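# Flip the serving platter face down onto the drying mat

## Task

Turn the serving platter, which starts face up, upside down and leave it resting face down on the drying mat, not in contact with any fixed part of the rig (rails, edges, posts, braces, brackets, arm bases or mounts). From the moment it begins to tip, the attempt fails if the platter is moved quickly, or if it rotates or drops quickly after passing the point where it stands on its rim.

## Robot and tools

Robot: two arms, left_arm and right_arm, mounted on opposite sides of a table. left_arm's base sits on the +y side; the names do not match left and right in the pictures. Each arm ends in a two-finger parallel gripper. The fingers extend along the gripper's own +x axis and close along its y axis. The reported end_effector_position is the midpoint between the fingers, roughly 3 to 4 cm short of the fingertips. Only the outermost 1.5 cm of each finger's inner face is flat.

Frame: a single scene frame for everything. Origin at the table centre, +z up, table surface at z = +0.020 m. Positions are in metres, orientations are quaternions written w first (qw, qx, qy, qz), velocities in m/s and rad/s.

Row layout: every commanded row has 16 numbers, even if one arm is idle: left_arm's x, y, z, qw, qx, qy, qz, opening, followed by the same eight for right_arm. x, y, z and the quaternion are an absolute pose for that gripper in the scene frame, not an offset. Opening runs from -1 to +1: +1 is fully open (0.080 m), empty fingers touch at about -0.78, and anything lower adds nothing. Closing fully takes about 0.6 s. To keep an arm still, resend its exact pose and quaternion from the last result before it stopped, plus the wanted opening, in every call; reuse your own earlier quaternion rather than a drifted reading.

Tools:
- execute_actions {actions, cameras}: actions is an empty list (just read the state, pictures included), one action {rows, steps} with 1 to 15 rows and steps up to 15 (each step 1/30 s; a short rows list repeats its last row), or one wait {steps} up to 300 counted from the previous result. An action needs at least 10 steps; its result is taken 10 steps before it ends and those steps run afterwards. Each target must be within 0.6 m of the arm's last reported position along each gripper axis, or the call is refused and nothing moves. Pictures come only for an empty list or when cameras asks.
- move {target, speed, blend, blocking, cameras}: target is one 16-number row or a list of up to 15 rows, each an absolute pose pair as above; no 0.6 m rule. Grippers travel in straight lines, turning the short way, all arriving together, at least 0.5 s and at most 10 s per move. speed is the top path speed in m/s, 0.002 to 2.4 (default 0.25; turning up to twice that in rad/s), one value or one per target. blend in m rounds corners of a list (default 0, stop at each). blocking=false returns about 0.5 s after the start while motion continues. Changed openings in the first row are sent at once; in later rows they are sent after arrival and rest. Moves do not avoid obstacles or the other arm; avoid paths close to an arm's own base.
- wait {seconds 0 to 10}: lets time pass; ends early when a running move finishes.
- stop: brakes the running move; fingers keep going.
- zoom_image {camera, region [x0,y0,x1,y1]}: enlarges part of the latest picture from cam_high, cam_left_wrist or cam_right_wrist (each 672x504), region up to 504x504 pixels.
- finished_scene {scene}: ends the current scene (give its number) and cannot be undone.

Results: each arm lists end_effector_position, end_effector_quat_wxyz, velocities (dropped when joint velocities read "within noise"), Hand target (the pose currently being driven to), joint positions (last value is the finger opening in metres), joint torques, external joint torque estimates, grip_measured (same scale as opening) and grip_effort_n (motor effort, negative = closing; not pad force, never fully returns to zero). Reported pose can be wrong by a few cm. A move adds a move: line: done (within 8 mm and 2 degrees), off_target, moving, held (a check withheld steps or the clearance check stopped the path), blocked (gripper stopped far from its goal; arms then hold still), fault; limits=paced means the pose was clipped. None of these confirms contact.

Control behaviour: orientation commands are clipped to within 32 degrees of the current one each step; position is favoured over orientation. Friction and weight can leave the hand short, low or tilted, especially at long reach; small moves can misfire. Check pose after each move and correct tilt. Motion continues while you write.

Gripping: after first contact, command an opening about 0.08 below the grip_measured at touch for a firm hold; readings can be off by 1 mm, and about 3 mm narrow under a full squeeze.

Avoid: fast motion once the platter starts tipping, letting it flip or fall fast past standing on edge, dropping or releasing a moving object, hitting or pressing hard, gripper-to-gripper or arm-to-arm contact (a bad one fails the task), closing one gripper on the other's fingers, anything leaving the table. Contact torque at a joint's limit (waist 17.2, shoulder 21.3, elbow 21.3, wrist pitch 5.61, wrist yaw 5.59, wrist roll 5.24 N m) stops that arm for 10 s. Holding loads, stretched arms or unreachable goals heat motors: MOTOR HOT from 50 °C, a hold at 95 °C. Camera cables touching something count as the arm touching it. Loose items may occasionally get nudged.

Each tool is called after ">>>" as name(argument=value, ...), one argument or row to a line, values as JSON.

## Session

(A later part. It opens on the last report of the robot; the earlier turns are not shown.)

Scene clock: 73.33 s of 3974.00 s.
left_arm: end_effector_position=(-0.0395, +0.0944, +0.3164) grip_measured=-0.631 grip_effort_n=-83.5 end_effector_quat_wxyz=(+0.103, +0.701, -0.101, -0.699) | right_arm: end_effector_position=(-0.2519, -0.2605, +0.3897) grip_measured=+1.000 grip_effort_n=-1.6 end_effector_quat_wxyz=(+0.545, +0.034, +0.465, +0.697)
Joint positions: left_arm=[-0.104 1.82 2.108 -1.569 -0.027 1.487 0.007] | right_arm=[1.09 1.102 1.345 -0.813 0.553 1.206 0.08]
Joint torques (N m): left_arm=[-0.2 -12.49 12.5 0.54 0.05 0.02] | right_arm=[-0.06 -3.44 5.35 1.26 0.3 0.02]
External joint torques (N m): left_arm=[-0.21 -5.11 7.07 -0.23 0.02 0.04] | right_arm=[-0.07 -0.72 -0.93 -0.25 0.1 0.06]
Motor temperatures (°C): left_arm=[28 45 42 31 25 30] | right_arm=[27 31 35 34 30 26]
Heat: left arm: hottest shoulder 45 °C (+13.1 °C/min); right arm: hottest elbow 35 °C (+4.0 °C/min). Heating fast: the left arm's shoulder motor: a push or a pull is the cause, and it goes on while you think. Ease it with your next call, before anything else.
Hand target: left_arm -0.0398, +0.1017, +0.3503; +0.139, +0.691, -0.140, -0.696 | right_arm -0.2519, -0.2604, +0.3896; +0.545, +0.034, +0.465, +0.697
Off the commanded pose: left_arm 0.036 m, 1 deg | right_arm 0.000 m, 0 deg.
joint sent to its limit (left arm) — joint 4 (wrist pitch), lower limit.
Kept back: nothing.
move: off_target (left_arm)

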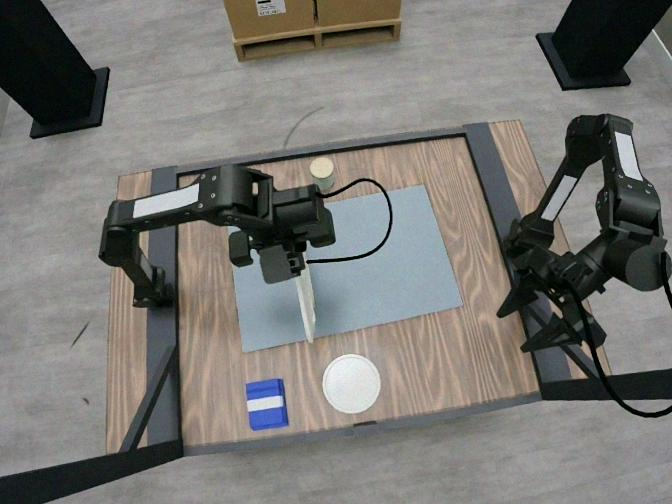

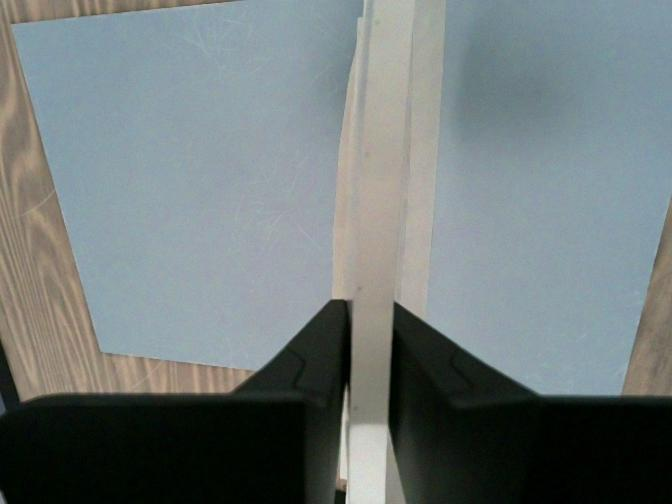

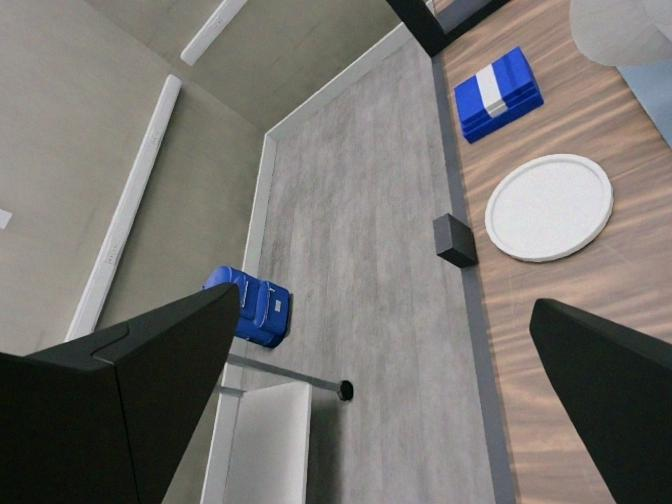

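>>> move(
  target=[
    [-0.1,0.025,0.305,0.2126,0.6903,-0.153,-0.6743,-0.8,-0.2519,-0.2605,0.3897,0.545,0.034,0.465,0.697,1],
    [-0.035,0.02,0.265,0.2126,0.6903,-0.153,-0.6743,-0.8,-0.2519,-0.2605,0.3897,0.545,0.034,0.465,0.697,1],
  ],
  speed=0.002,
  blocking=false,
)

Scene clock: 75.27 s of 3974.00 s.
left_arm: end_effector_position=(-0.0398, +0.0952, +0.3180) grip_measured=-0.631 grip_effort_n=-83.5 end_effector_quat_wxyz=(+0.104, +0.700, -0.104, -0.699) | right_arm: end_effector_position=(-0.2519, -0.2605, +0.3897) grip_measured=+1.000 grip_effort_n=-1.6 end_effector_quat_wxyz=(+0.545, +0.034, +0.465, +0.697)
Joint positions: left_arm=[-0.104 1.815 2.108 -1.569 -0.027 1.488 0.007] | right_arm=[1.09 1.102 1.345 -0.813 0.553 1.206 0.08]
Joint torques (N m): left_arm=[-0.26 -12.83 10.53 1.2 0.02 -0.02] | right_arm=[0 -3.35 5.16 1.27 0.24 -0.03]
External joint torques (N m): left_arm=[-0.28 -5.41 5.02 0.39 -0.01 -0.01] | right_arm=[-0.01 -0.48 -1.2 -0.25 0.03 0]
Heat: left arm: hottest shoulder 46 °C (+15.2 °C/min); right arm: hottest elbow 35 °C (+4.0 °C/min). Heating fast: the left arm's shoulder motor: a push or a pull is the cause, and it goes on while you think. Ease it with your next call, before anything else.
Hand target: left_arm -0.0401, +0.1023, +0.3490; +0.140, +0.691, -0.140, -0.695 | right_arm -0.2519, -0.2604, +0.3896; +0.545, +0.034, +0.465, +0.697
Off the commanded pose: left_arm 0.092 m, 14 deg | right_arm 0.000 m, 0 deg.
Kept back: nothing.
move: running; path passed 0 of 2 targets

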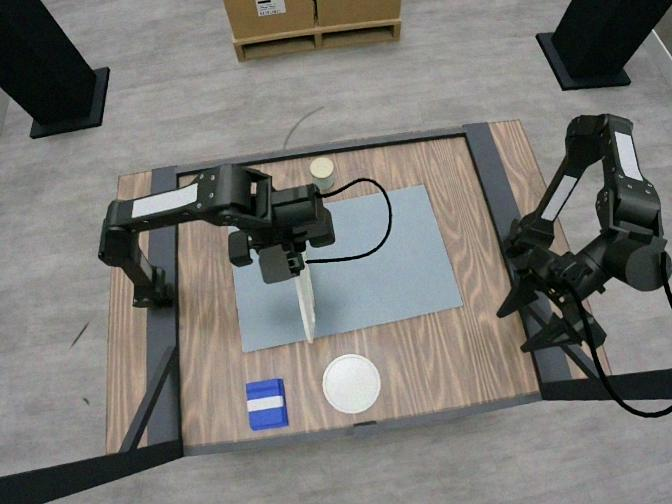

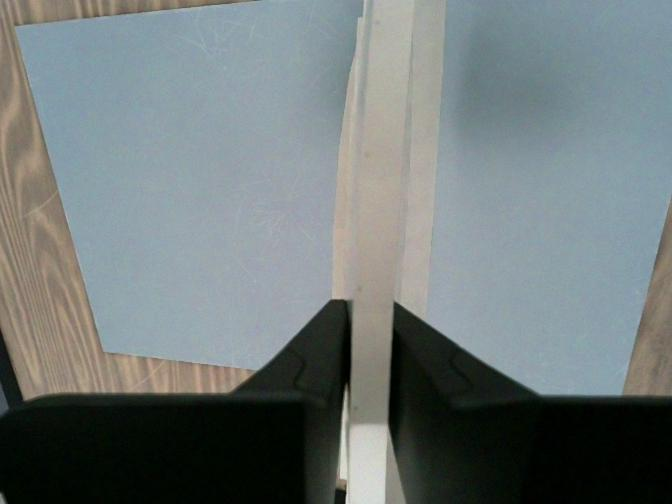

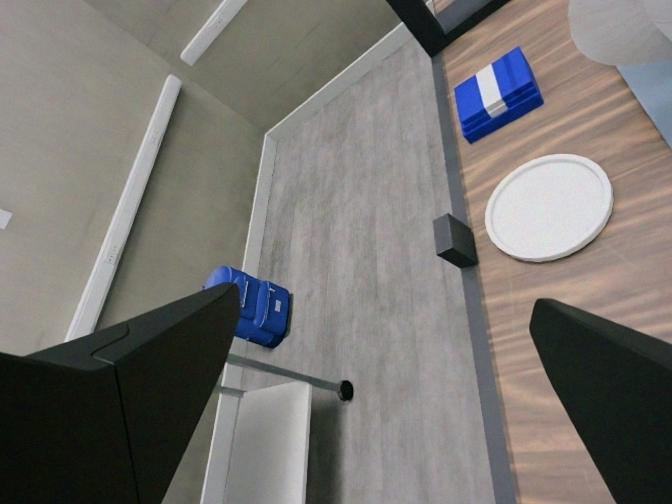

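>>> move(
  target=[
    [-0.035,0.025,0.305,0.2126,0.6903,-0.153,-0.6743,-0.8,-0.2519,-0.2605,0.3897,0.545,0.034,0.465,0.697,1],
    [-0.035,0.02,0.26,0.2126,0.6903,-0.153,-0.6743,-0.8,-0.2519,-0.2605,0.3897,0.545,0.034,0.465,0.697,1],
  ],
  speed=0.06,
)

>>> zoom_image(
  camera="cam_high",
  region=[220, 190, 420, 360],
)

a move is refused until a result has shown your running move's end: call wait (it returns as soon as the move ends) or stop first; nothing of this call was run
Scene clock: 75.67 s of 3974.00 s.
left_arm: end_effector_position=(-0.0403, +0.0952, +0.3180) grip_measured=-0.631 grip_effort_n=-83.5 end_effector_quat_wxyz=(+0.104, +0.700, -0.104, -0.699) | right_arm: end_effector_position=(-0.2519, -0.2605, +0.3897) grip_measured=+1.000 grip_effort_n=-1.6 end_effector_quat_wxyz=(+0.545, +0.034, +0.465, +0.697)
Joint positions: left_arm=[-0.106 1.815 2.108 -1.569 -0.027 1.488 0.007] | right_arm=[1.09 1.102 1.345 -0.813 0.553 1.206 0.08]
Joint torques (N m): left_arm=[-0.3 -12.77 10.49 1.37 -0.02 -0.08] | right_arm=[0.01 -3.24 5.41 1.19 0.23 0.02]
External joint torques (N m): left_arm=[-0.28 -5.56 5.07 0.53 -0.06 -0.06] | right_arm=[0 -0.36 -0.98 -0.33 0.02 0.05]
Heat: left arm: hottest shoulder 46 °C (+15.1 °C/min); right arm: hottest elbow 35 °C (+4.0 °C/min). Heating fast: the left arm's shoulder motor: a push or a pull is the cause, and it goes on while you think. Ease it with your next call, before anything else.
Hand target: left_arm -0.0405, +0.1018, +0.3488; +0.140, +0.691, -0.140, -0.695 | right_arm -0.2519, -0.2604, +0.3896; +0.545, +0.034, +0.465, +0.697
Off the commanded pose: left_arm 0.092 m, 14 deg | right_arm 0.000 m, 0 deg.
earlier move: running; path passed 0 of 2 targets

Scaled by 2.520 from the camera's 672x504 image, which has a finer 960x720 frame.

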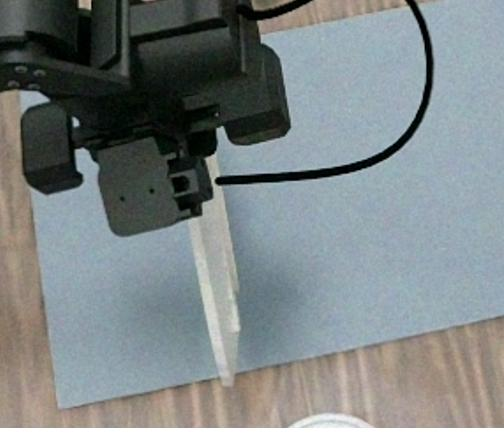

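>>> stop(
  cameras=[],
)

>>> move(
  target=[
    [-0.025,0.025,0.305,0.2126,0.6903,-0.153,-0.6743,-0.8,-0.2519,-0.2605,0.3897,0.545,0.034,0.465,0.697,1],
    [-0.025,0.02,0.26,0.2126,0.6903,-0.153,-0.6743,-0.8,-0.2519,-0.2605,0.3897,0.545,0.034,0.465,0.697,1],
  ],
  speed=0.06,
)

>>> zoom_image(
  camera="cam_high",
  region=[220, 190, 420, 360],
)

Scene clock: 76.30 s of 3974.00 s.
left_arm: end_effector_position=(-0.0411, +0.0952, +0.3181) grip_measured=-0.631 grip_effort_n=-83.5 end_effector_quat_wxyz=(+0.104, +0.700, -0.104, -0.699) | right_arm: end_effector_position=(-0.2519, -0.2605, +0.3897) grip_measured=+1.000 grip_effort_n=-2.1 end_effector_quat_wxyz=(+0.545, +0.034, +0.465, +0.697)
Joint positions: left_arm=[-0.108 1.815 2.108 -1.569 -0.027 1.486 0.007] | right_arm=[1.09 1.102 1.345 -0.813 0.553 1.206 0.08]
Joint velocities: within noise
Joint torques (N m): left_arm=[-0.24 -12.67 10.39 1.56 -0.06 -0.1] | right_arm=[0.14 -3.37 5.31 1.27 0.27 0.03]
External joint torques (N m): left_arm=[-0.28 -5.44 5.01 0.78 -0.09 -0.08] | right_arm=[0.14 -0.6 -0.97 -0.23 0.06 0.06]
Motor temperatures (°C): left_arm=[28 46 42 30 25 30] | right_arm=[27 31 35 34 30 26]
Heat: left arm: hottest shoulder 46 °C (+15.2 °C/min); right arm: hottest elbow 35 °C (+4.0 °C/min). Heating fast: the left arm's shoulder motor: a push or a pull is the cause, and it goes on while you think. Ease it with your next call, before anything else.
Hand target: left_arm -0.0411, +0.1012, +0.3485; +0.141, +0.691, -0.140, -0.695 | right_arm -0.2519, -0.2604, +0.3896; +0.545, +0.034, +0.465, +0.697
Off the commanded pose: left_arm 0.092 m, 14 deg | right_arm 0.000 m, 0 deg.
earlier move: stopped; path passed 0 of 2 targets
No camera images: "cameras" was empty.

Scene clock: 78.80 s of 3974.00 s.
left_arm: end_effector_position=(-0.0242, +0.0254, +0.2691) grip_measured=-0.610 grip_effort_n=-83.5 end_effector_quat_wxyz=(+0.213, +0.689, -0.153, -0.675) end_effector_velocity=(-0.002, -0.001, -0.001) end_effector_angular_velocity=(-0.012, -0.009, -0.010) | right_arm: end_effector_position=(-0.2519, -0.2605, +0.3897) grip_measured=+1.000 grip_effort_n=-1.6 end_effector_quat_wxyz=(+0.545, +0.034, +0.465, +0.697)
Joint positions: left_arm=[-0.068 1.797 1.79 -1.042 -0.066 1.451 0.008] | right_arm=[1.09 1.102 1.345 -0.813 0.553 1.206 0.08]
Joint velocities: left_arm=[-0.007 -0.007 -0.017 0.022 -0.007 0.007 0.002] | right_arm=[within noise]
Joint torques (N m): left_arm=[-0.25 -5.71 5.66 2.98 -0.13 -0.07] | right_arm=[-0.15 -3.31 5.29 1.26 0.24 -0.01]
External joint torques (N m): left_arm=[-0.3 2.39 -0.7 1.87 -0.13 -0.04] | right_arm=[-0.18 -0.52 -1.01 -0.25 0.04 0.02]
Heat: left arm: hottest shoulder 46 °C (+15.1 °C/min); right arm: hottest elbow 35 °C (+4.0 °C/min).
Hand target: left_arm -0.0250, +0.0203, +0.2601; +0.213, +0.690, -0.153, -0.674 | right_arm -0.2519, -0.2604, +0.3896; +0.545, +0.034, +0.465, +0.697
Off the commanded pose: left_arm 0.011 m, 0 deg | right_arm 0.000 m, 0 deg.
Kept back: nothing.
move: off_target (left_arm)

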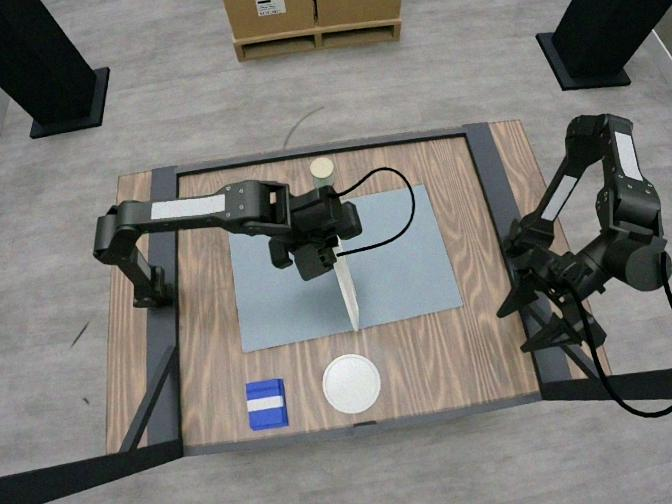

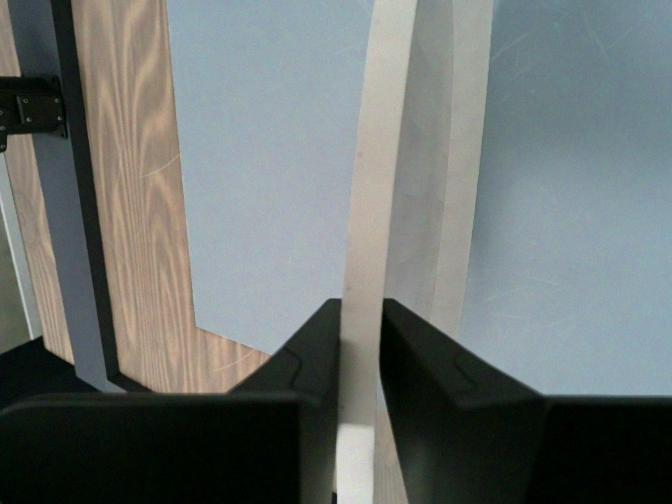

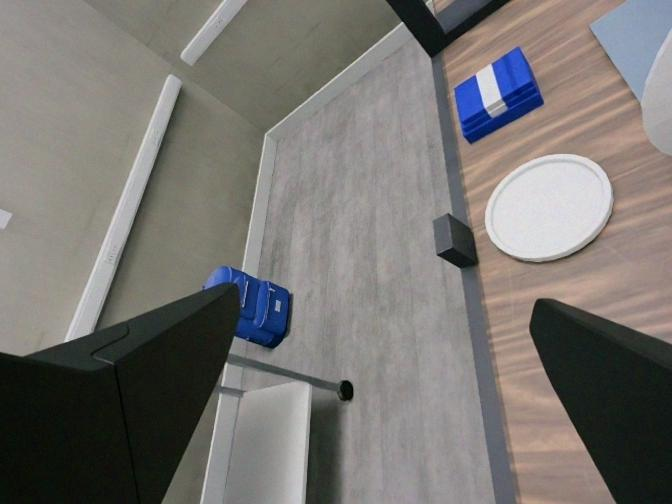

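Scaled by 2.520 from the camera's 672x504 image, which has a finer 960x720 frame.

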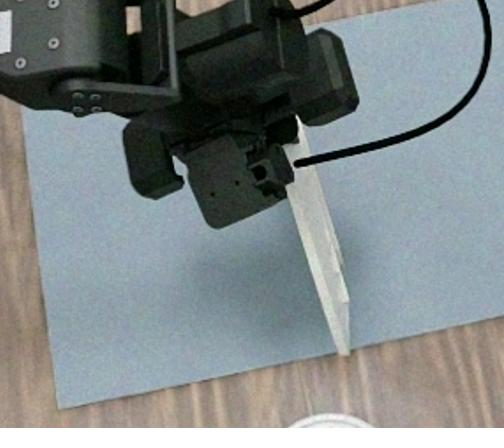

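>>> move(
  target=[
    [-0.018,0.085,0.252,0.2706,0.6533,-0.2706,-0.6533,-0.8,-0.2519,-0.2605,0.3897,0.545,0.034,0.465,0.697,1],
    [-0.015,0.135,0.222,0.3536,0.6124,-0.3536,-0.6124,-0.8,-0.2519,-0.2605,0.3897,0.545,0.034,0.465,0.697,1],
  ],
  speed=0.06,
)

>>> zoom_image(
  camera="cam_high",
  region=[220, 190, 420, 360],
)

Scene clock: 84.23 s of 3974.00 s.
left_arm: end_effector_position=(-0.0165, +0.1370, +0.2223) grip_measured=-0.609 grip_effort_n=-83.5 end_effector_quat_wxyz=(+0.351, +0.612, -0.350, -0.617) end_effector_velocity=(+0.000, +0.002, -0.005) end_effector_angular_velocity=(+0.007, +0.002, +0.008) | right_arm: end_effector_position=(-0.2519, -0.2605, +0.3897) grip_measured=+1.000 grip_effort_n=-1.6 end_effector_quat_wxyz=(+0.545, +0.034, +0.465, +0.697)
Joint positions: left_arm=[-0.035 1.03 0.648 -0.152 -0.008 1.559 0.008] | right_arm=[1.09 1.102 1.345 -0.813 0.553 1.206 0.08]
Joint velocities: left_arm=[-0.002 -0.002 -0.017 0.007 -0.007 -0.007 0] | right_arm=[within noise]
Joint torques (N m): left_arm=[0.29 -2.31 7.54 3.03 -0.07 0.13] | right_arm=[-0.03 -3.22 5.57 1.26 0.27 -0.03]
External joint torques (N m): left_arm=[0.28 0.72 0.55 1.41 -0.09 0.18] | right_arm=[-0.04 -0.5 -0.66 -0.23 0.07 0.01]
Heat: left arm: hottest shoulder 44 °C (+13.2 °C/min); right arm: hottest elbow 35 °C (+3.0 °C/min).
Hand target: left_arm -0.0150, +0.1350, +0.2221; +0.354, +0.612, -0.354, -0.612 | right_arm -0.2519, -0.2604, +0.3896; +0.545, +0.034, +0.465, +0.697
Off the commanded pose: left_arm 0.003 m, 1 deg | right_arm 0.000 m, 0 deg.
Kept back: nothing.
move: done

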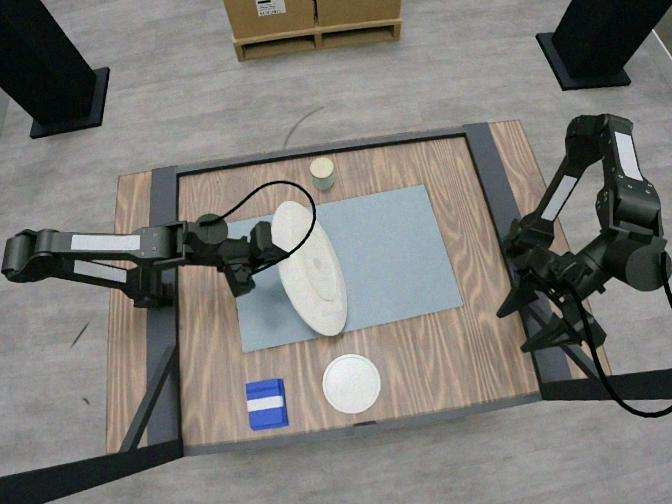

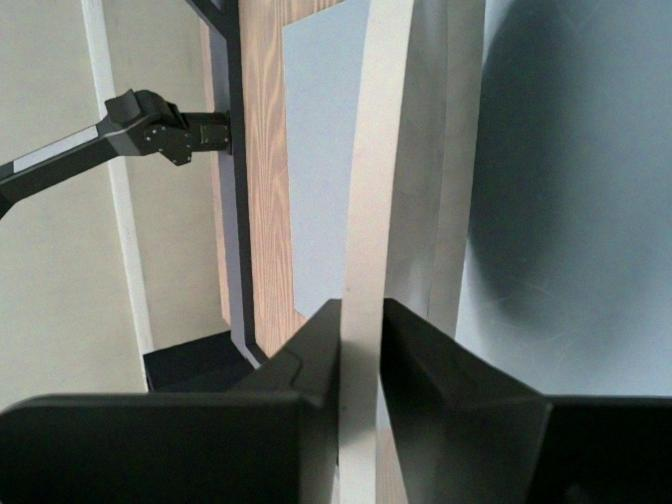

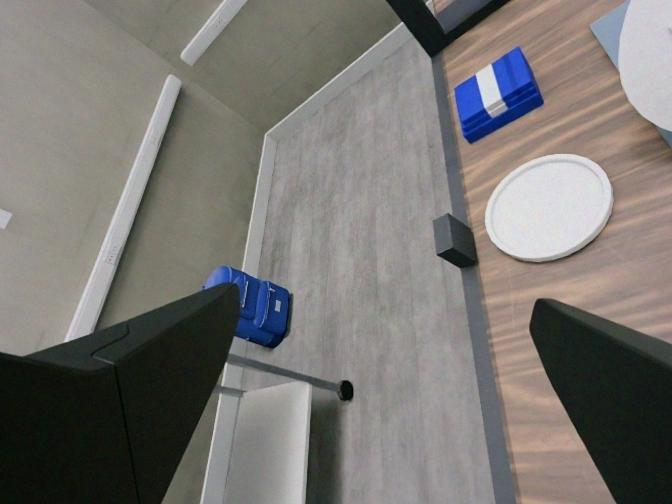

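Scaled by 2.520 from the camera's 672x504 image, which has a finer 960x720 frame.

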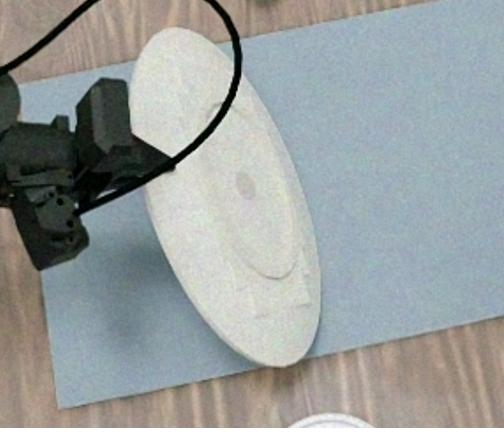

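>>> move(
  target=[
    [-0.002,0.165,0.192,0.3747,0.5495,-0.4449,-0.5996,-0.8,-0.2519,-0.2605,0.3897,0.545,0.034,0.465,0.697,1],
    [0.008,0.187,0.157,0.4255,0.5086,-0.4911,-0.5646,-0.8,-0.2519,-0.2605,0.3897,0.545,0.034,0.465,0.697,1],
  ],
  speed=0.06,
)

>>> zoom_image(
  camera="cam_high",
  region=[220, 190, 420, 360],
)

Scene clock: 88.60 s of 3974.00 s.
left_arm: end_effector_position=(+0.0075, +0.1880, +0.1501) grip_measured=-0.625 grip_effort_n=-83.5 end_effector_quat_wxyz=(+0.419, +0.513, -0.480, -0.575) end_effector_velocity=(+0.002, -0.001, -0.003) end_effector_angular_velocity=(+0.008, +0.008, +0.011) | right_arm: end_effector_position=(-0.2519, -0.2605, +0.3897) grip_measured=+1.000 grip_effort_n=-1.6 end_effector_quat_wxyz=(+0.545, +0.034, +0.465, +0.697)
Joint positions: left_arm=[0.282 1.023 0.012 0.806 0.417 1.644 0.007] | right_arm=[1.09 1.102 1.345 -0.813 0.553 1.206 0.08]
Joint velocities: left_arm=[0.002 0.027 -0.002 0.022 -0.007 -0.007 0] | right_arm=[within noise]
Joint torques (N m): left_arm=[0.08 -2.18 6.52 3.52 0.15 -0.1] | right_arm=[-0.02 -3.39 5.39 1.18 0.26 -0.01]
External joint torques (N m): left_arm=[0.07 -0.59 0.93 1.85 0.09 -0.04] | right_arm=[-0.02 -0.52 -0.98 -0.34 0.05 0.03]
Motor temperatures (°C): left_arm=[28 42 40 35 25 30] | right_arm=[27 31 35 34 30 26]
Heat: left arm: hottest shoulder 42 °C (+10.1 °C/min); right arm: hottest elbow 35 °C (+3.0 °C/min).
Hand target: left_arm +0.0080, +0.1870, +0.1569; +0.425, +0.509, -0.491, -0.565 | right_arm -0.2519, -0.2604, +0.3896; +0.545, +0.034, +0.465, +0.697
Off the commanded pose: left_arm 0.007 m, 2 deg | right_arm 0.000 m, 0 deg.
Kept back: nothing.
move: done

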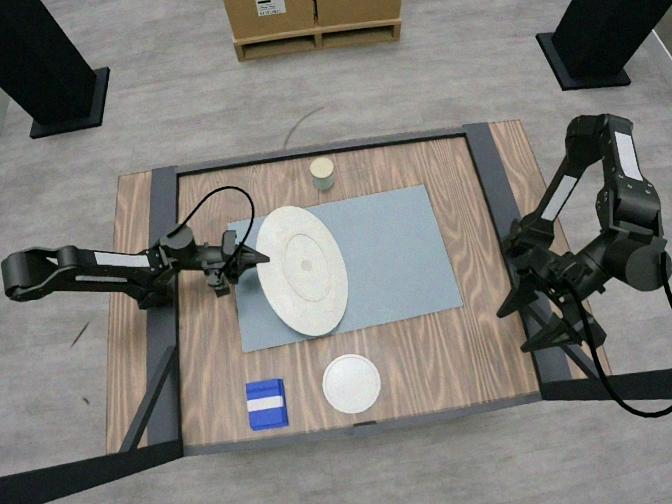

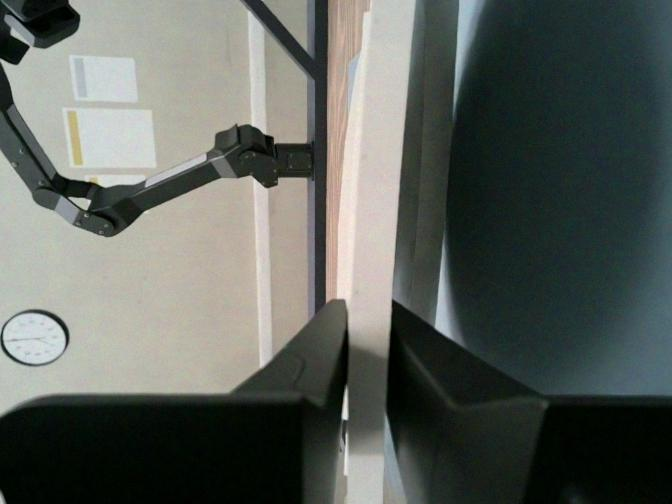

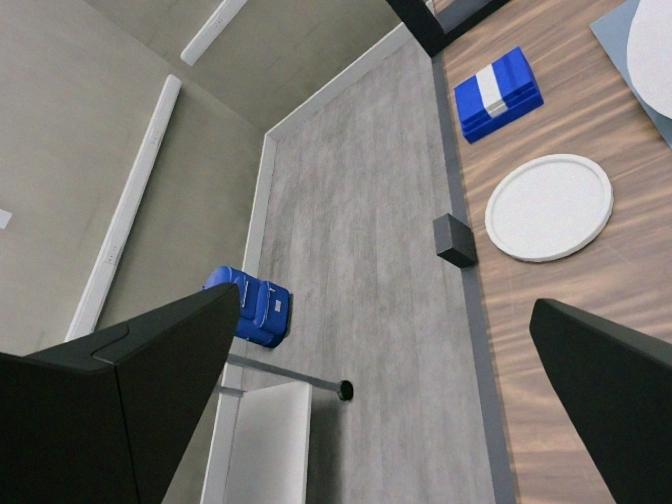

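Scaled by 2.520 from the camera's 672x504 image, which has a finer 960x720 frame.

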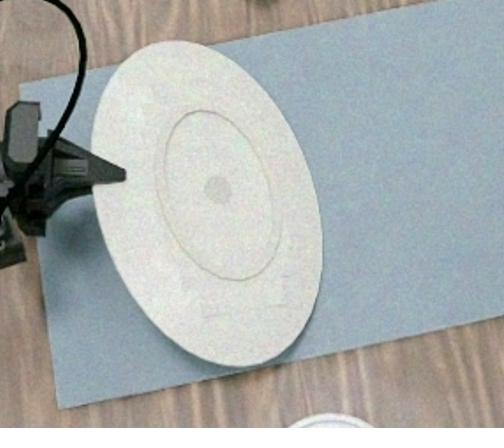

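>>> move(
  target=[0.016,0.172,0.112,0.4255,0.5086,-0.4911,-0.5646,-0.8,-0.2519,-0.2605,0.3897,0.545,0.034,0.465,0.697,1],
  speed=0.05,
)

>>> move(
  target=[
    [0.016,0.178,0.114,0.4255,0.5086,-0.4911,-0.5646,-0.5,-0.2519,-0.2605,0.3897,0.545,0.034,0.465,0.697,1],
    [0.016,0.178,0.112,0.4255,0.5086,-0.4911,-0.5646,-0.3,-0.2519,-0.2605,0.3897,0.545,0.034,0.465,0.697,1],
  ],
  speed=0.04,
)

>>> zoom_image(
  camera="cam_high",
  region=[220, 190, 420, 360],
)

Scene clock: 90.50 s of 3974.00 s.
left_arm: end_effector_position=(+0.0173, +0.1691, +0.1184) grip_measured=-0.625 grip_effort_n=-83.5 end_effector_quat_wxyz=(+0.422, +0.506, -0.499, -0.563) end_effector_velocity=(+0.001, -0.001, -0.007) end_effector_angular_velocity=(-0.008, +0.016, +0.008) | right_arm: end_effector_position=(-0.2519, -0.2605, +0.3897) grip_measured=+1.000 grip_effort_n=-1.6 end_effector_quat_wxyz=(+0.545, +0.034, +0.465, +0.697)
Joint positions: left_arm=[0.318 1.732 0.005 1.561 0.465 1.655 0.007] | right_arm=[1.09 1.102 1.345 -0.813 0.553 1.206 0.08]
Joint velocities: left_arm=[-0.002 0.139 -0.002 0.154 -0.007 -0.022 0] | right_arm=[within noise]
Joint torques (N m): left_arm=[-0.29 -1.91 1.9 1.2 -0.14 -0.08] | right_arm=[0.05 -3.37 5.37 1.27 0.2 -0.04]
External joint torques (N m): left_arm=[-0.26 1.55 -0.28 -0.47 -0.2 -0.03] | right_arm=[0.04 -0.63 -0.91 -0.24 0 0]
Heat: left arm: hottest shoulder 42 °C (+10.1 °C/min); right arm: hottest elbow 35 °C (+2.0 °C/min).
Hand target: left_arm +0.0163, +0.1711, +0.1123; +0.420, +0.509, -0.491, -0.570 | right_arm -0.2519, -0.2604, +0.3896; +0.545, +0.034, +0.465, +0.697
Off the commanded pose: left_arm 0.007 m, 1 deg | right_arm 0.000 m, 0 deg.
joint sent to its limit (left arm) — joint 3 (elbow), lower limit, where the elbow is as bent as it goes.
Kept back: nothing.
move: done

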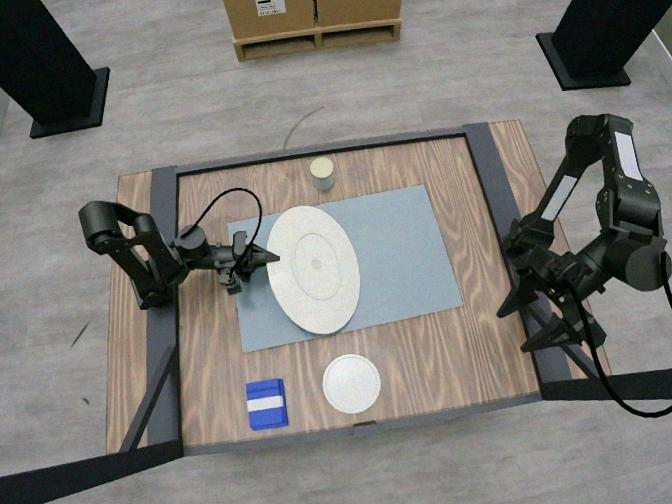

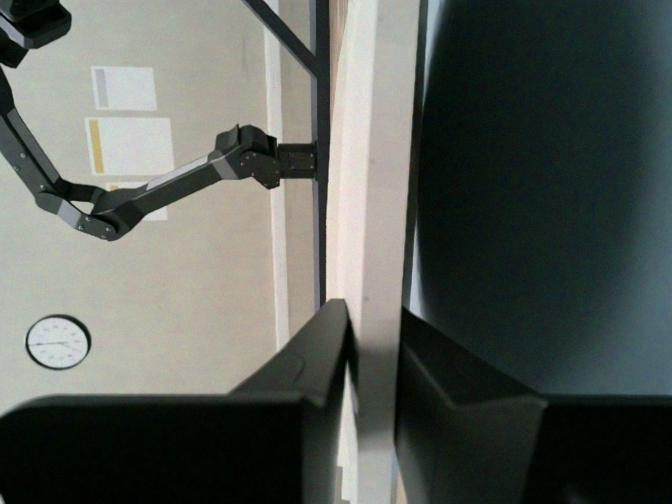

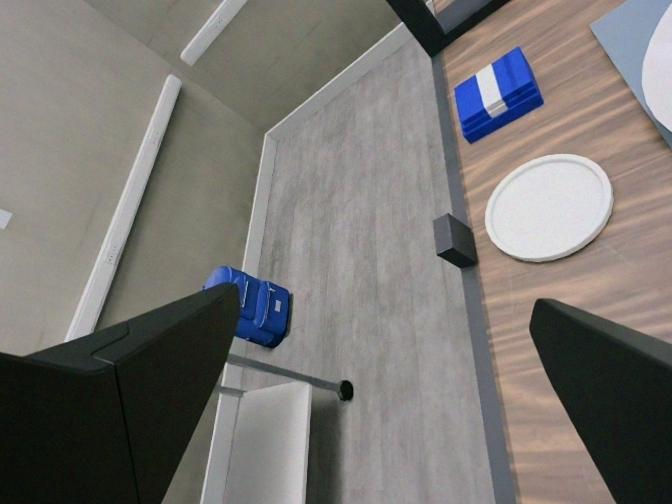

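Scene clock: 92.70 s of 3974.00 s.
left_arm: end_effector_position=(+0.0160, +0.1738, +0.1101) grip_measured=-0.303 grip_effort_n=11.9 end_effector_quat_wxyz=(+0.401, +0.510, -0.486, -0.586) | right_arm: end_effector_position=(-0.2519, -0.2605, +0.3897) grip_measured=+1.000 grip_effort_n=-1.6 end_effector_quat_wxyz=(+0.545, +0.034, +0.465, +0.697)
Joint positions: left_arm=[0.342 1.645 0.008 1.397 0.511 1.682 0.021] | right_arm=[1.09 1.102 1.345 -0.813 0.553 1.206 0.08]
Joint torques (N m): left_arm=[0.54 -4.45 2.09 1.79 0.33 -0.11] | right_arm=[0.06 -3.39 5.16 1.23 0.27 -0.04]
External joint torques (N m): left_arm=[0.55 -1.24 -0.55 0.16 0.24 -0.06] | right_arm=[0.05 -0.57 -1.19 -0.29 0.06 0]
Heat: left arm: hottest shoulder 41 °C (+8.0 °C/min); right arm: hottest elbow 35 °C (+2.0 °C/min).
Hand target: left_arm +0.0164, +0.1763, +0.1121; +0.403, +0.509, -0.488, -0.584 | right_arm -0.2519, -0.2604, +0.3896; +0.545, +0.034, +0.465, +0.697
Off the commanded pose: left_arm 0.005 m, 4 deg | right_arm 0.000 m, 0 deg.
joint sent to its limit (left arm) — joint 3 (elbow), lower limit, where the elbow is as bent as it goes.
Kept back: nothing.
move: off_target (left_arm); target 2's new opening was sent with left_arm's hand 0.005 m and 4 deg from that target

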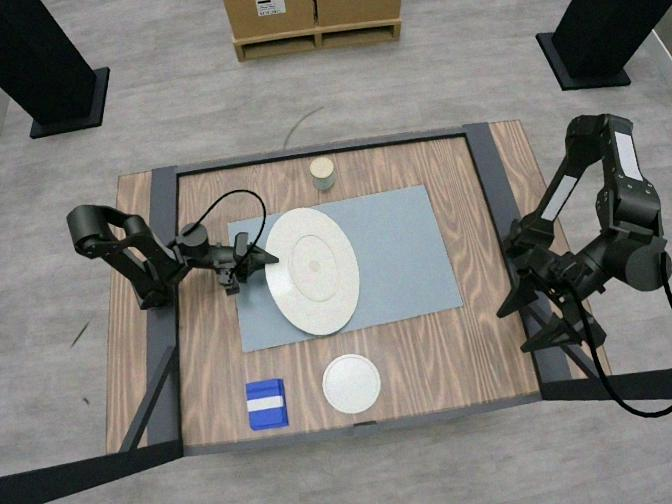

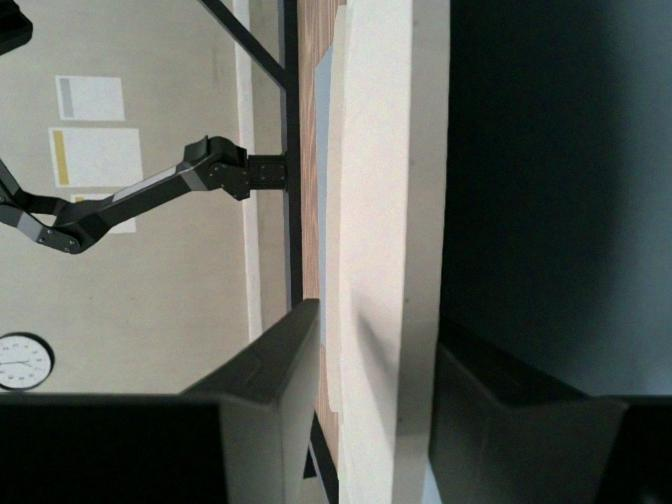

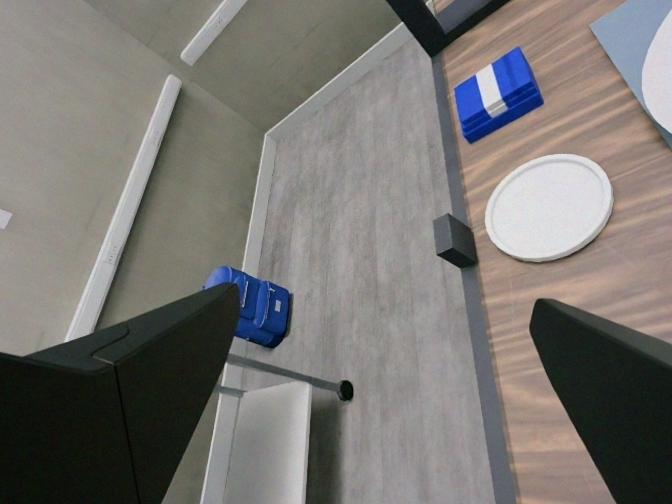

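Scaled by 2.520 from the camera's 672x504 image, which has a finer 960x720 frame.

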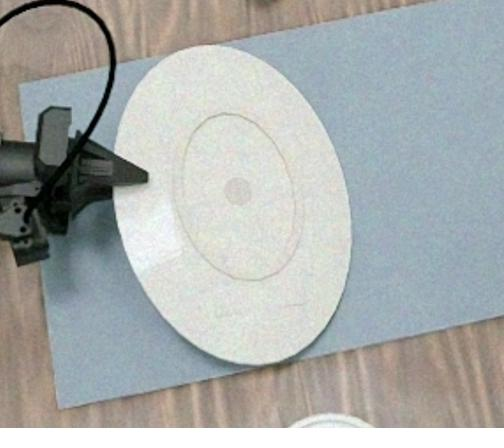

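>>> move(
  target=[
    [0.016,0.182,0.098,0.3429,0.5719,-0.4157,-0.6183,-0.3,-0.2519,-0.2605,0.3897,0.545,0.034,0.465,0.697,1],
    [0.016,0.184,0.086,0.2476,0.6272,-0.3265,-0.6623,-0.3,-0.2519,-0.2605,0.3897,0.545,0.034,0.465,0.697,1],
    [0.016,0.186,0.075,0.2476,0.6272,-0.3265,-0.6623,0.1,-0.2519,-0.2605,0.3897,0.545,0.034,0.465,0.697,1],
  ],
  speed=0.06,
)

>>> zoom_image(
  camera="cam_high",
  region=[220, 190, 420, 360],
)

Scene clock: 99.03 s of 3974.00 s.
left_arm: end_effector_position=(+0.0168, +0.1901, +0.0705) grip_measured=+0.096 grip_effort_n=18.4 end_effector_quat_wxyz=(+0.245, +0.630, -0.318, -0.664) | right_arm: end_effector_position=(-0.2519, -0.2605, +0.3897) grip_measured=+1.000 grip_effort_n=-1.6 end_effector_quat_wxyz=(+0.545, +0.034, +0.465, +0.697)
Joint positions: left_arm=[0.241 1.224 0.245 0.193 0.272 1.83 0.039] | right_arm=[1.09 1.102 1.345 -0.813 0.553 1.206 0.08]
Joint torques (N m): left_arm=[-0.35 -2.74 7.45 1.7 0.43 -0.01] | right_arm=[-0.06 -3.3 5.21 1.28 0.28 -0.06]
External joint torques (N m): left_arm=[-0.34 0.09 2.01 0.31 0.27 0.02] | right_arm=[-0.07 -0.51 -1.1 -0.22 0.07 -0.02]
Heat: left arm: hottest shoulder 39 °C (+5.1 °C/min); right arm: hottest elbow 35 °C (+2.0 °C/min).
Hand target: left_arm +0.0160, +0.1860, +0.0751; +0.248, +0.627, -0.327, -0.662 | right_arm -0.2519, -0.2604, +0.3896; +0.545, +0.034, +0.465, +0.697
Off the commanded pose: left_arm 0.006 m, 1 deg | right_arm 0.000 m, 0 deg.
Kept back: nothing.
move: done

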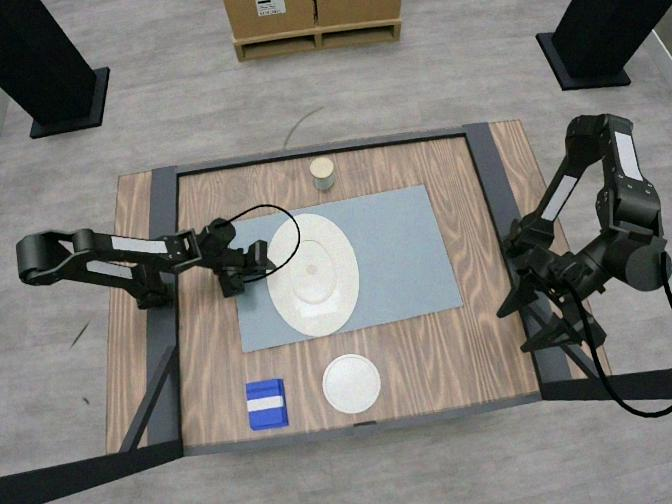

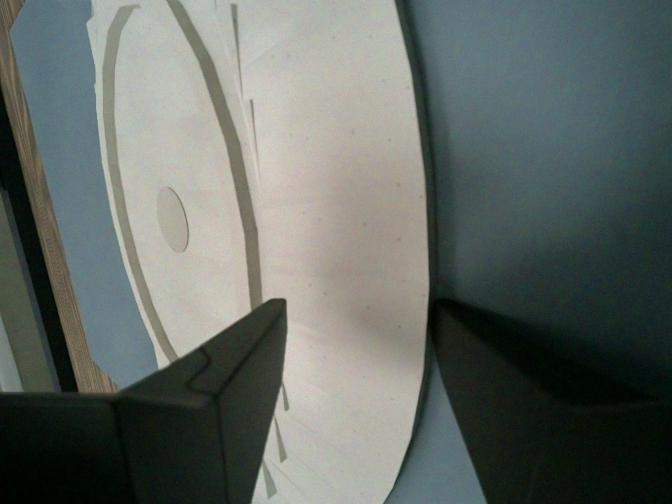

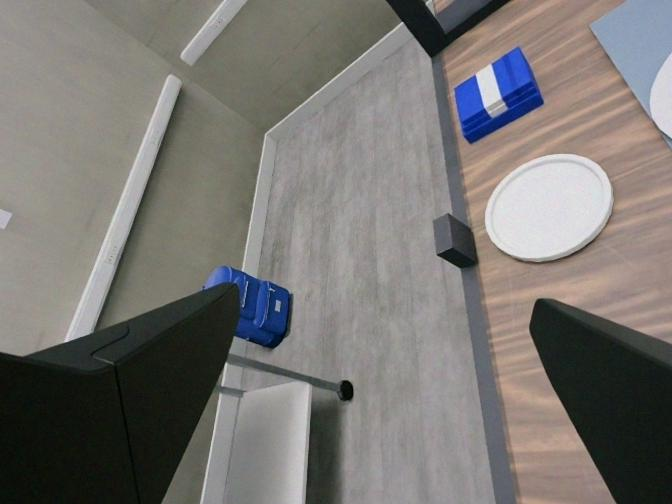

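Scaled by 2.520 from the camera's 672x504 image, which has a finer 960x720 frame.

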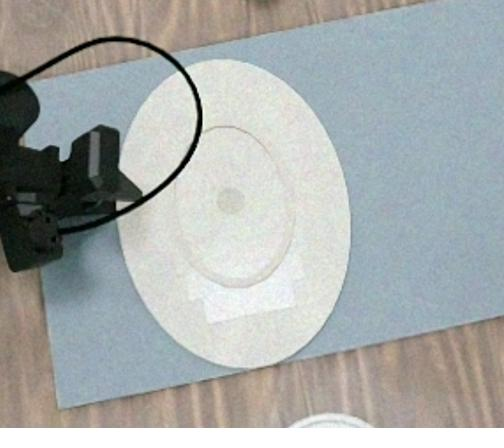

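>>> move(
  target=[
    [0.0165,0.189,0.0695,0.2476,0.6272,-0.3265,-0.6623,0.1,-0.2519,-0.2605,0.3897,0.545,0.034,0.465,0.697,1],
    [0.0165,0.189,0.0695,0.2476,0.6272,-0.3265,-0.6623,0.33,-0.2519,-0.2605,0.3897,0.545,0.034,0.465,0.697,1],
    [0.022,0.232,0.072,0.2476,0.6272,-0.3265,-0.6623,0.33,-0.2519,-0.2605,0.3897,0.545,0.034,0.465,0.697,1],
  ],
  speed=0.03,
)

>>> zoom_image(
  camera="cam_high",
  region=[200, 50, 600, 400],
)

Scene clock: 103.50 s of 3974.00 s.
left_arm: end_effector_position=(+0.0230, +0.2299, +0.0735) grip_measured=+0.326 grip_effort_n=19.3 end_effector_quat_wxyz=(+0.248, +0.629, -0.326, -0.661) end_effector_velocity=(-0.002, +0.003, -0.001) end_effector_angular_velocity=(+0.013, +0.006, -0.008) | right_arm: end_effector_position=(-0.2519, -0.2605, +0.3897) grip_measured=+1.000 grip_effort_n=-1.6 end_effector_quat_wxyz=(+0.545, +0.034, +0.465, +0.697)
Joint positions: left_arm=[0.374 0.952 0.147 0.004 0.37 1.932 0.05] | right_arm=[1.09 1.102 1.345 -0.813 0.553 1.206 0.08]
Joint velocities: left_arm=[0.002 -0.017 0.002 -0.037 0.007 0.007 0] | right_arm=[within noise]
Joint torques (N m): left_arm=[0.26 -2.26 5.99 1.17 0.46 0.03] | right_arm=[-0.04 -3.52 5.3 1.23 0.23 -0.03]
External joint torques (N m): left_arm=[0.26 -0.79 0.03 -0.18 0.25 0.07] | right_arm=[-0.06 -0.68 -1.04 -0.29 0.03 0]
Heat: left arm: hottest shoulder 38 °C (+4.0 °C/min); right arm: hottest elbow 35 °C (+1.0 °C/min).
Hand target: left_arm +0.0220, +0.2320, +0.0719; +0.248, +0.627, -0.326, -0.662 | right_arm -0.2519, -0.2604, +0.3896; +0.545, +0.034, +0.465, +0.697
Off the commanded pose: left_arm 0.003 m, 0 deg | right_arm 0.000 m, 0 deg.
Kept back: nothing.
move: done

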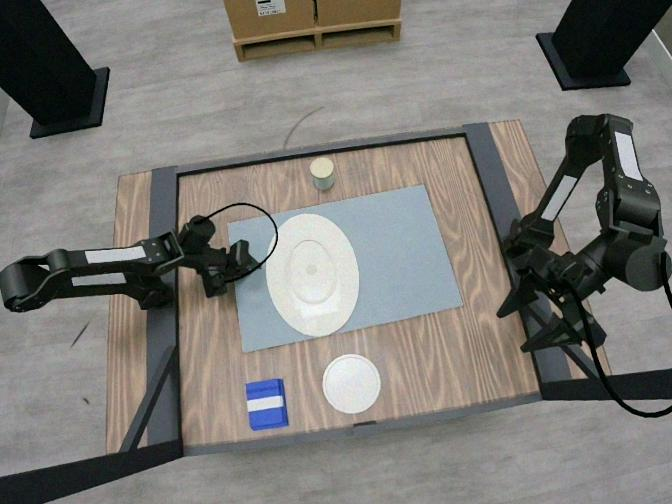

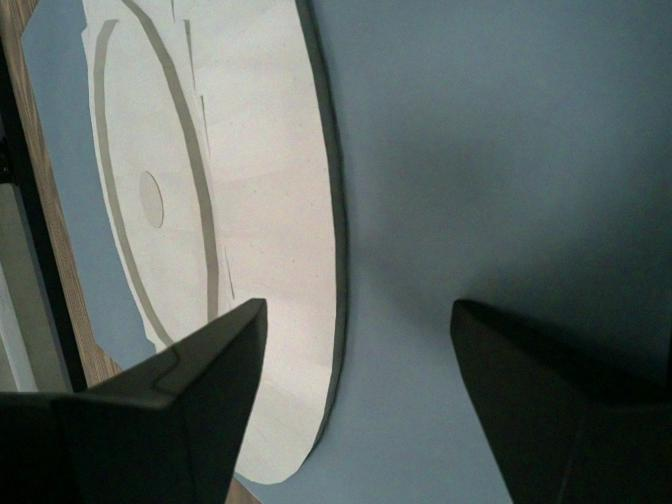

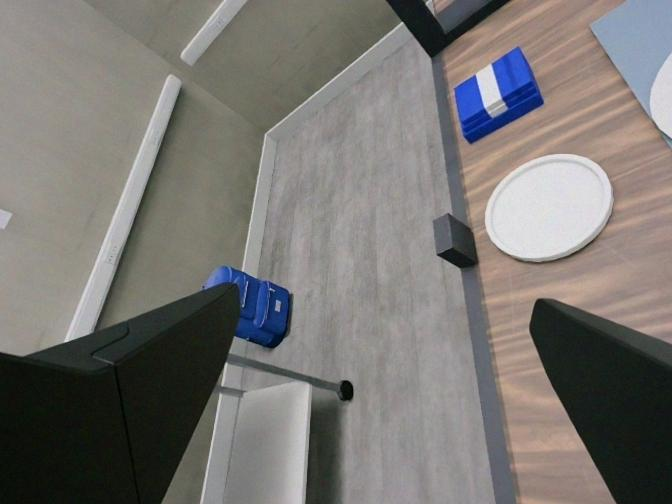

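Scaled by 1.260 from the camera's 672x504 image, which has a finer 960x720 frame.

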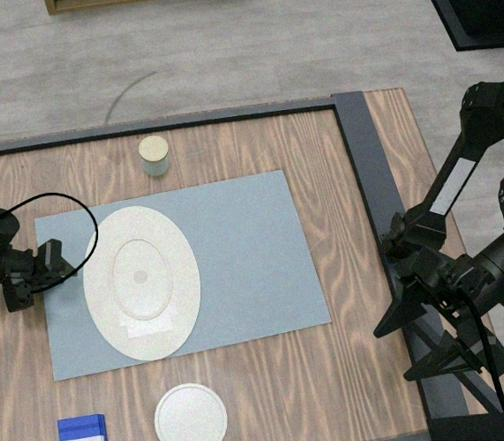

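>>> move(
  target=[
    [0.022,0.238,0.11,0.2476,0.6272,-0.3265,-0.6623,0.33,-0.2519,-0.2605,0.3897,0.545,0.034,0.465,0.697,1],
    [0.022,0.262,0.2,0.2476,0.6272,-0.3265,-0.6623,0.33,-0.2519,-0.2605,0.3897,0.545,0.034,0.465,0.697,1],
  ],
  speed=0.1,
)

Scene clock: 105.60 s of 3974.00 s.
left_arm: end_effector_position=(+0.0220, +0.2625, +0.1952) grip_measured=+0.326 grip_effort_n=19.3 end_effector_quat_wxyz=(+0.245, +0.628, -0.320, -0.665) | right_arm: end_effector_position=(-0.2519, -0.2605, +0.3897) grip_measured=+1.000 grip_effort_n=-1.6 end_effector_quat_wxyz=(+0.545, +0.034, +0.465, +0.697)
Joint positions: left_arm=[0.491 0.633 0.591 -0.812 0.45 2.026 0.05] | right_arm=[1.09 1.102 1.345 -0.813 0.553 1.206 0.08]
Joint torques (N m): left_arm=[0.24 -1.05 8.97 1.11 0.51 0.04] | right_arm=[-0.11 -3.43 5.14 1.24 0.23 -0.03]
External joint torques (N m): left_arm=[0.25 -0.68 2.3 -0.19 0.26 0.08] | right_arm=[-0.1 -0.63 -1.14 -0.26 0.02 0]
Heat: left arm: hottest shoulder 38 °C (+5.0 °C/min); right arm: hottest elbow 35 °C (+1.0 °C/min).
Hand target: left_arm +0.0220, +0.2620, +0.2000; +0.248, +0.627, -0.326, -0.662 | right_arm -0.2519, -0.2604, +0.3896; +0.545, +0.034, +0.465, +0.697
Off the commanded pose: left_arm 0.005 m, 1 deg | right_arm 0.000 m, 0 deg.
Kept back: nothing.
move: done

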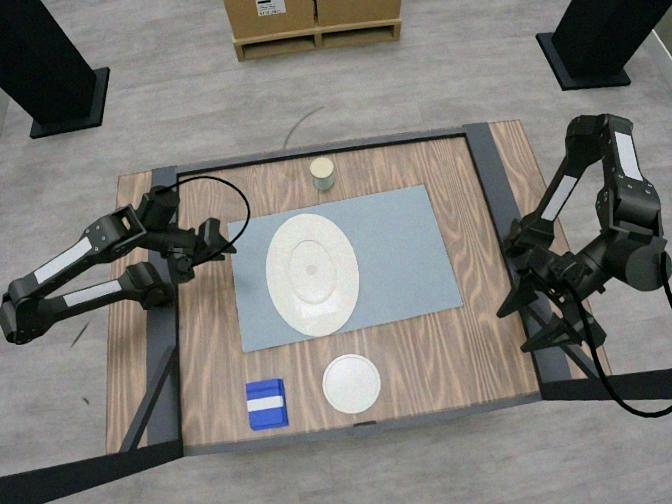

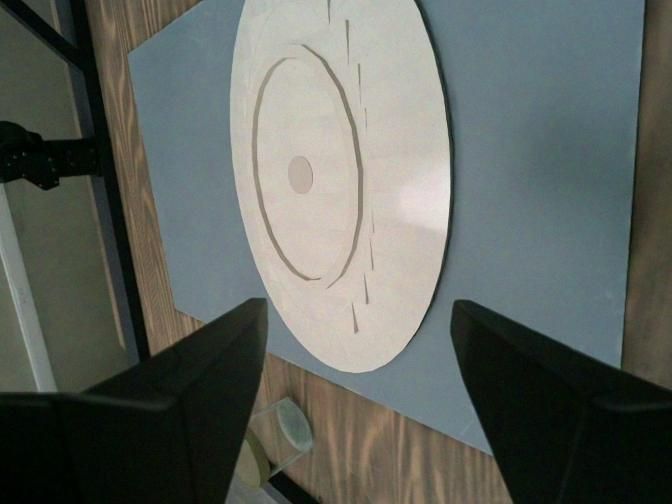

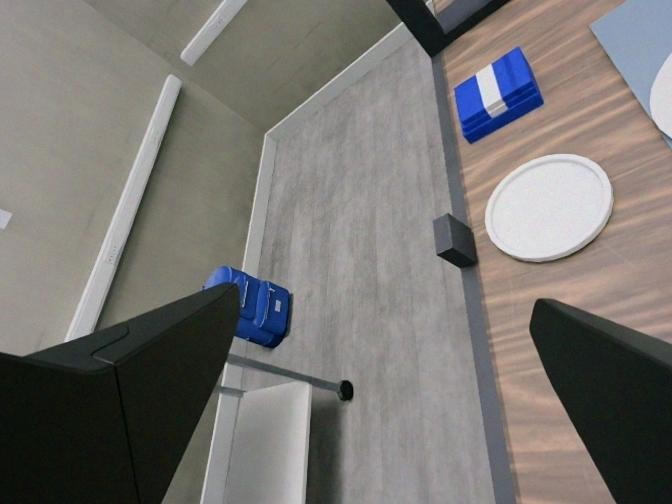

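>>> finished_scene(
  scene=2,
)

The scene is finished: the task was done.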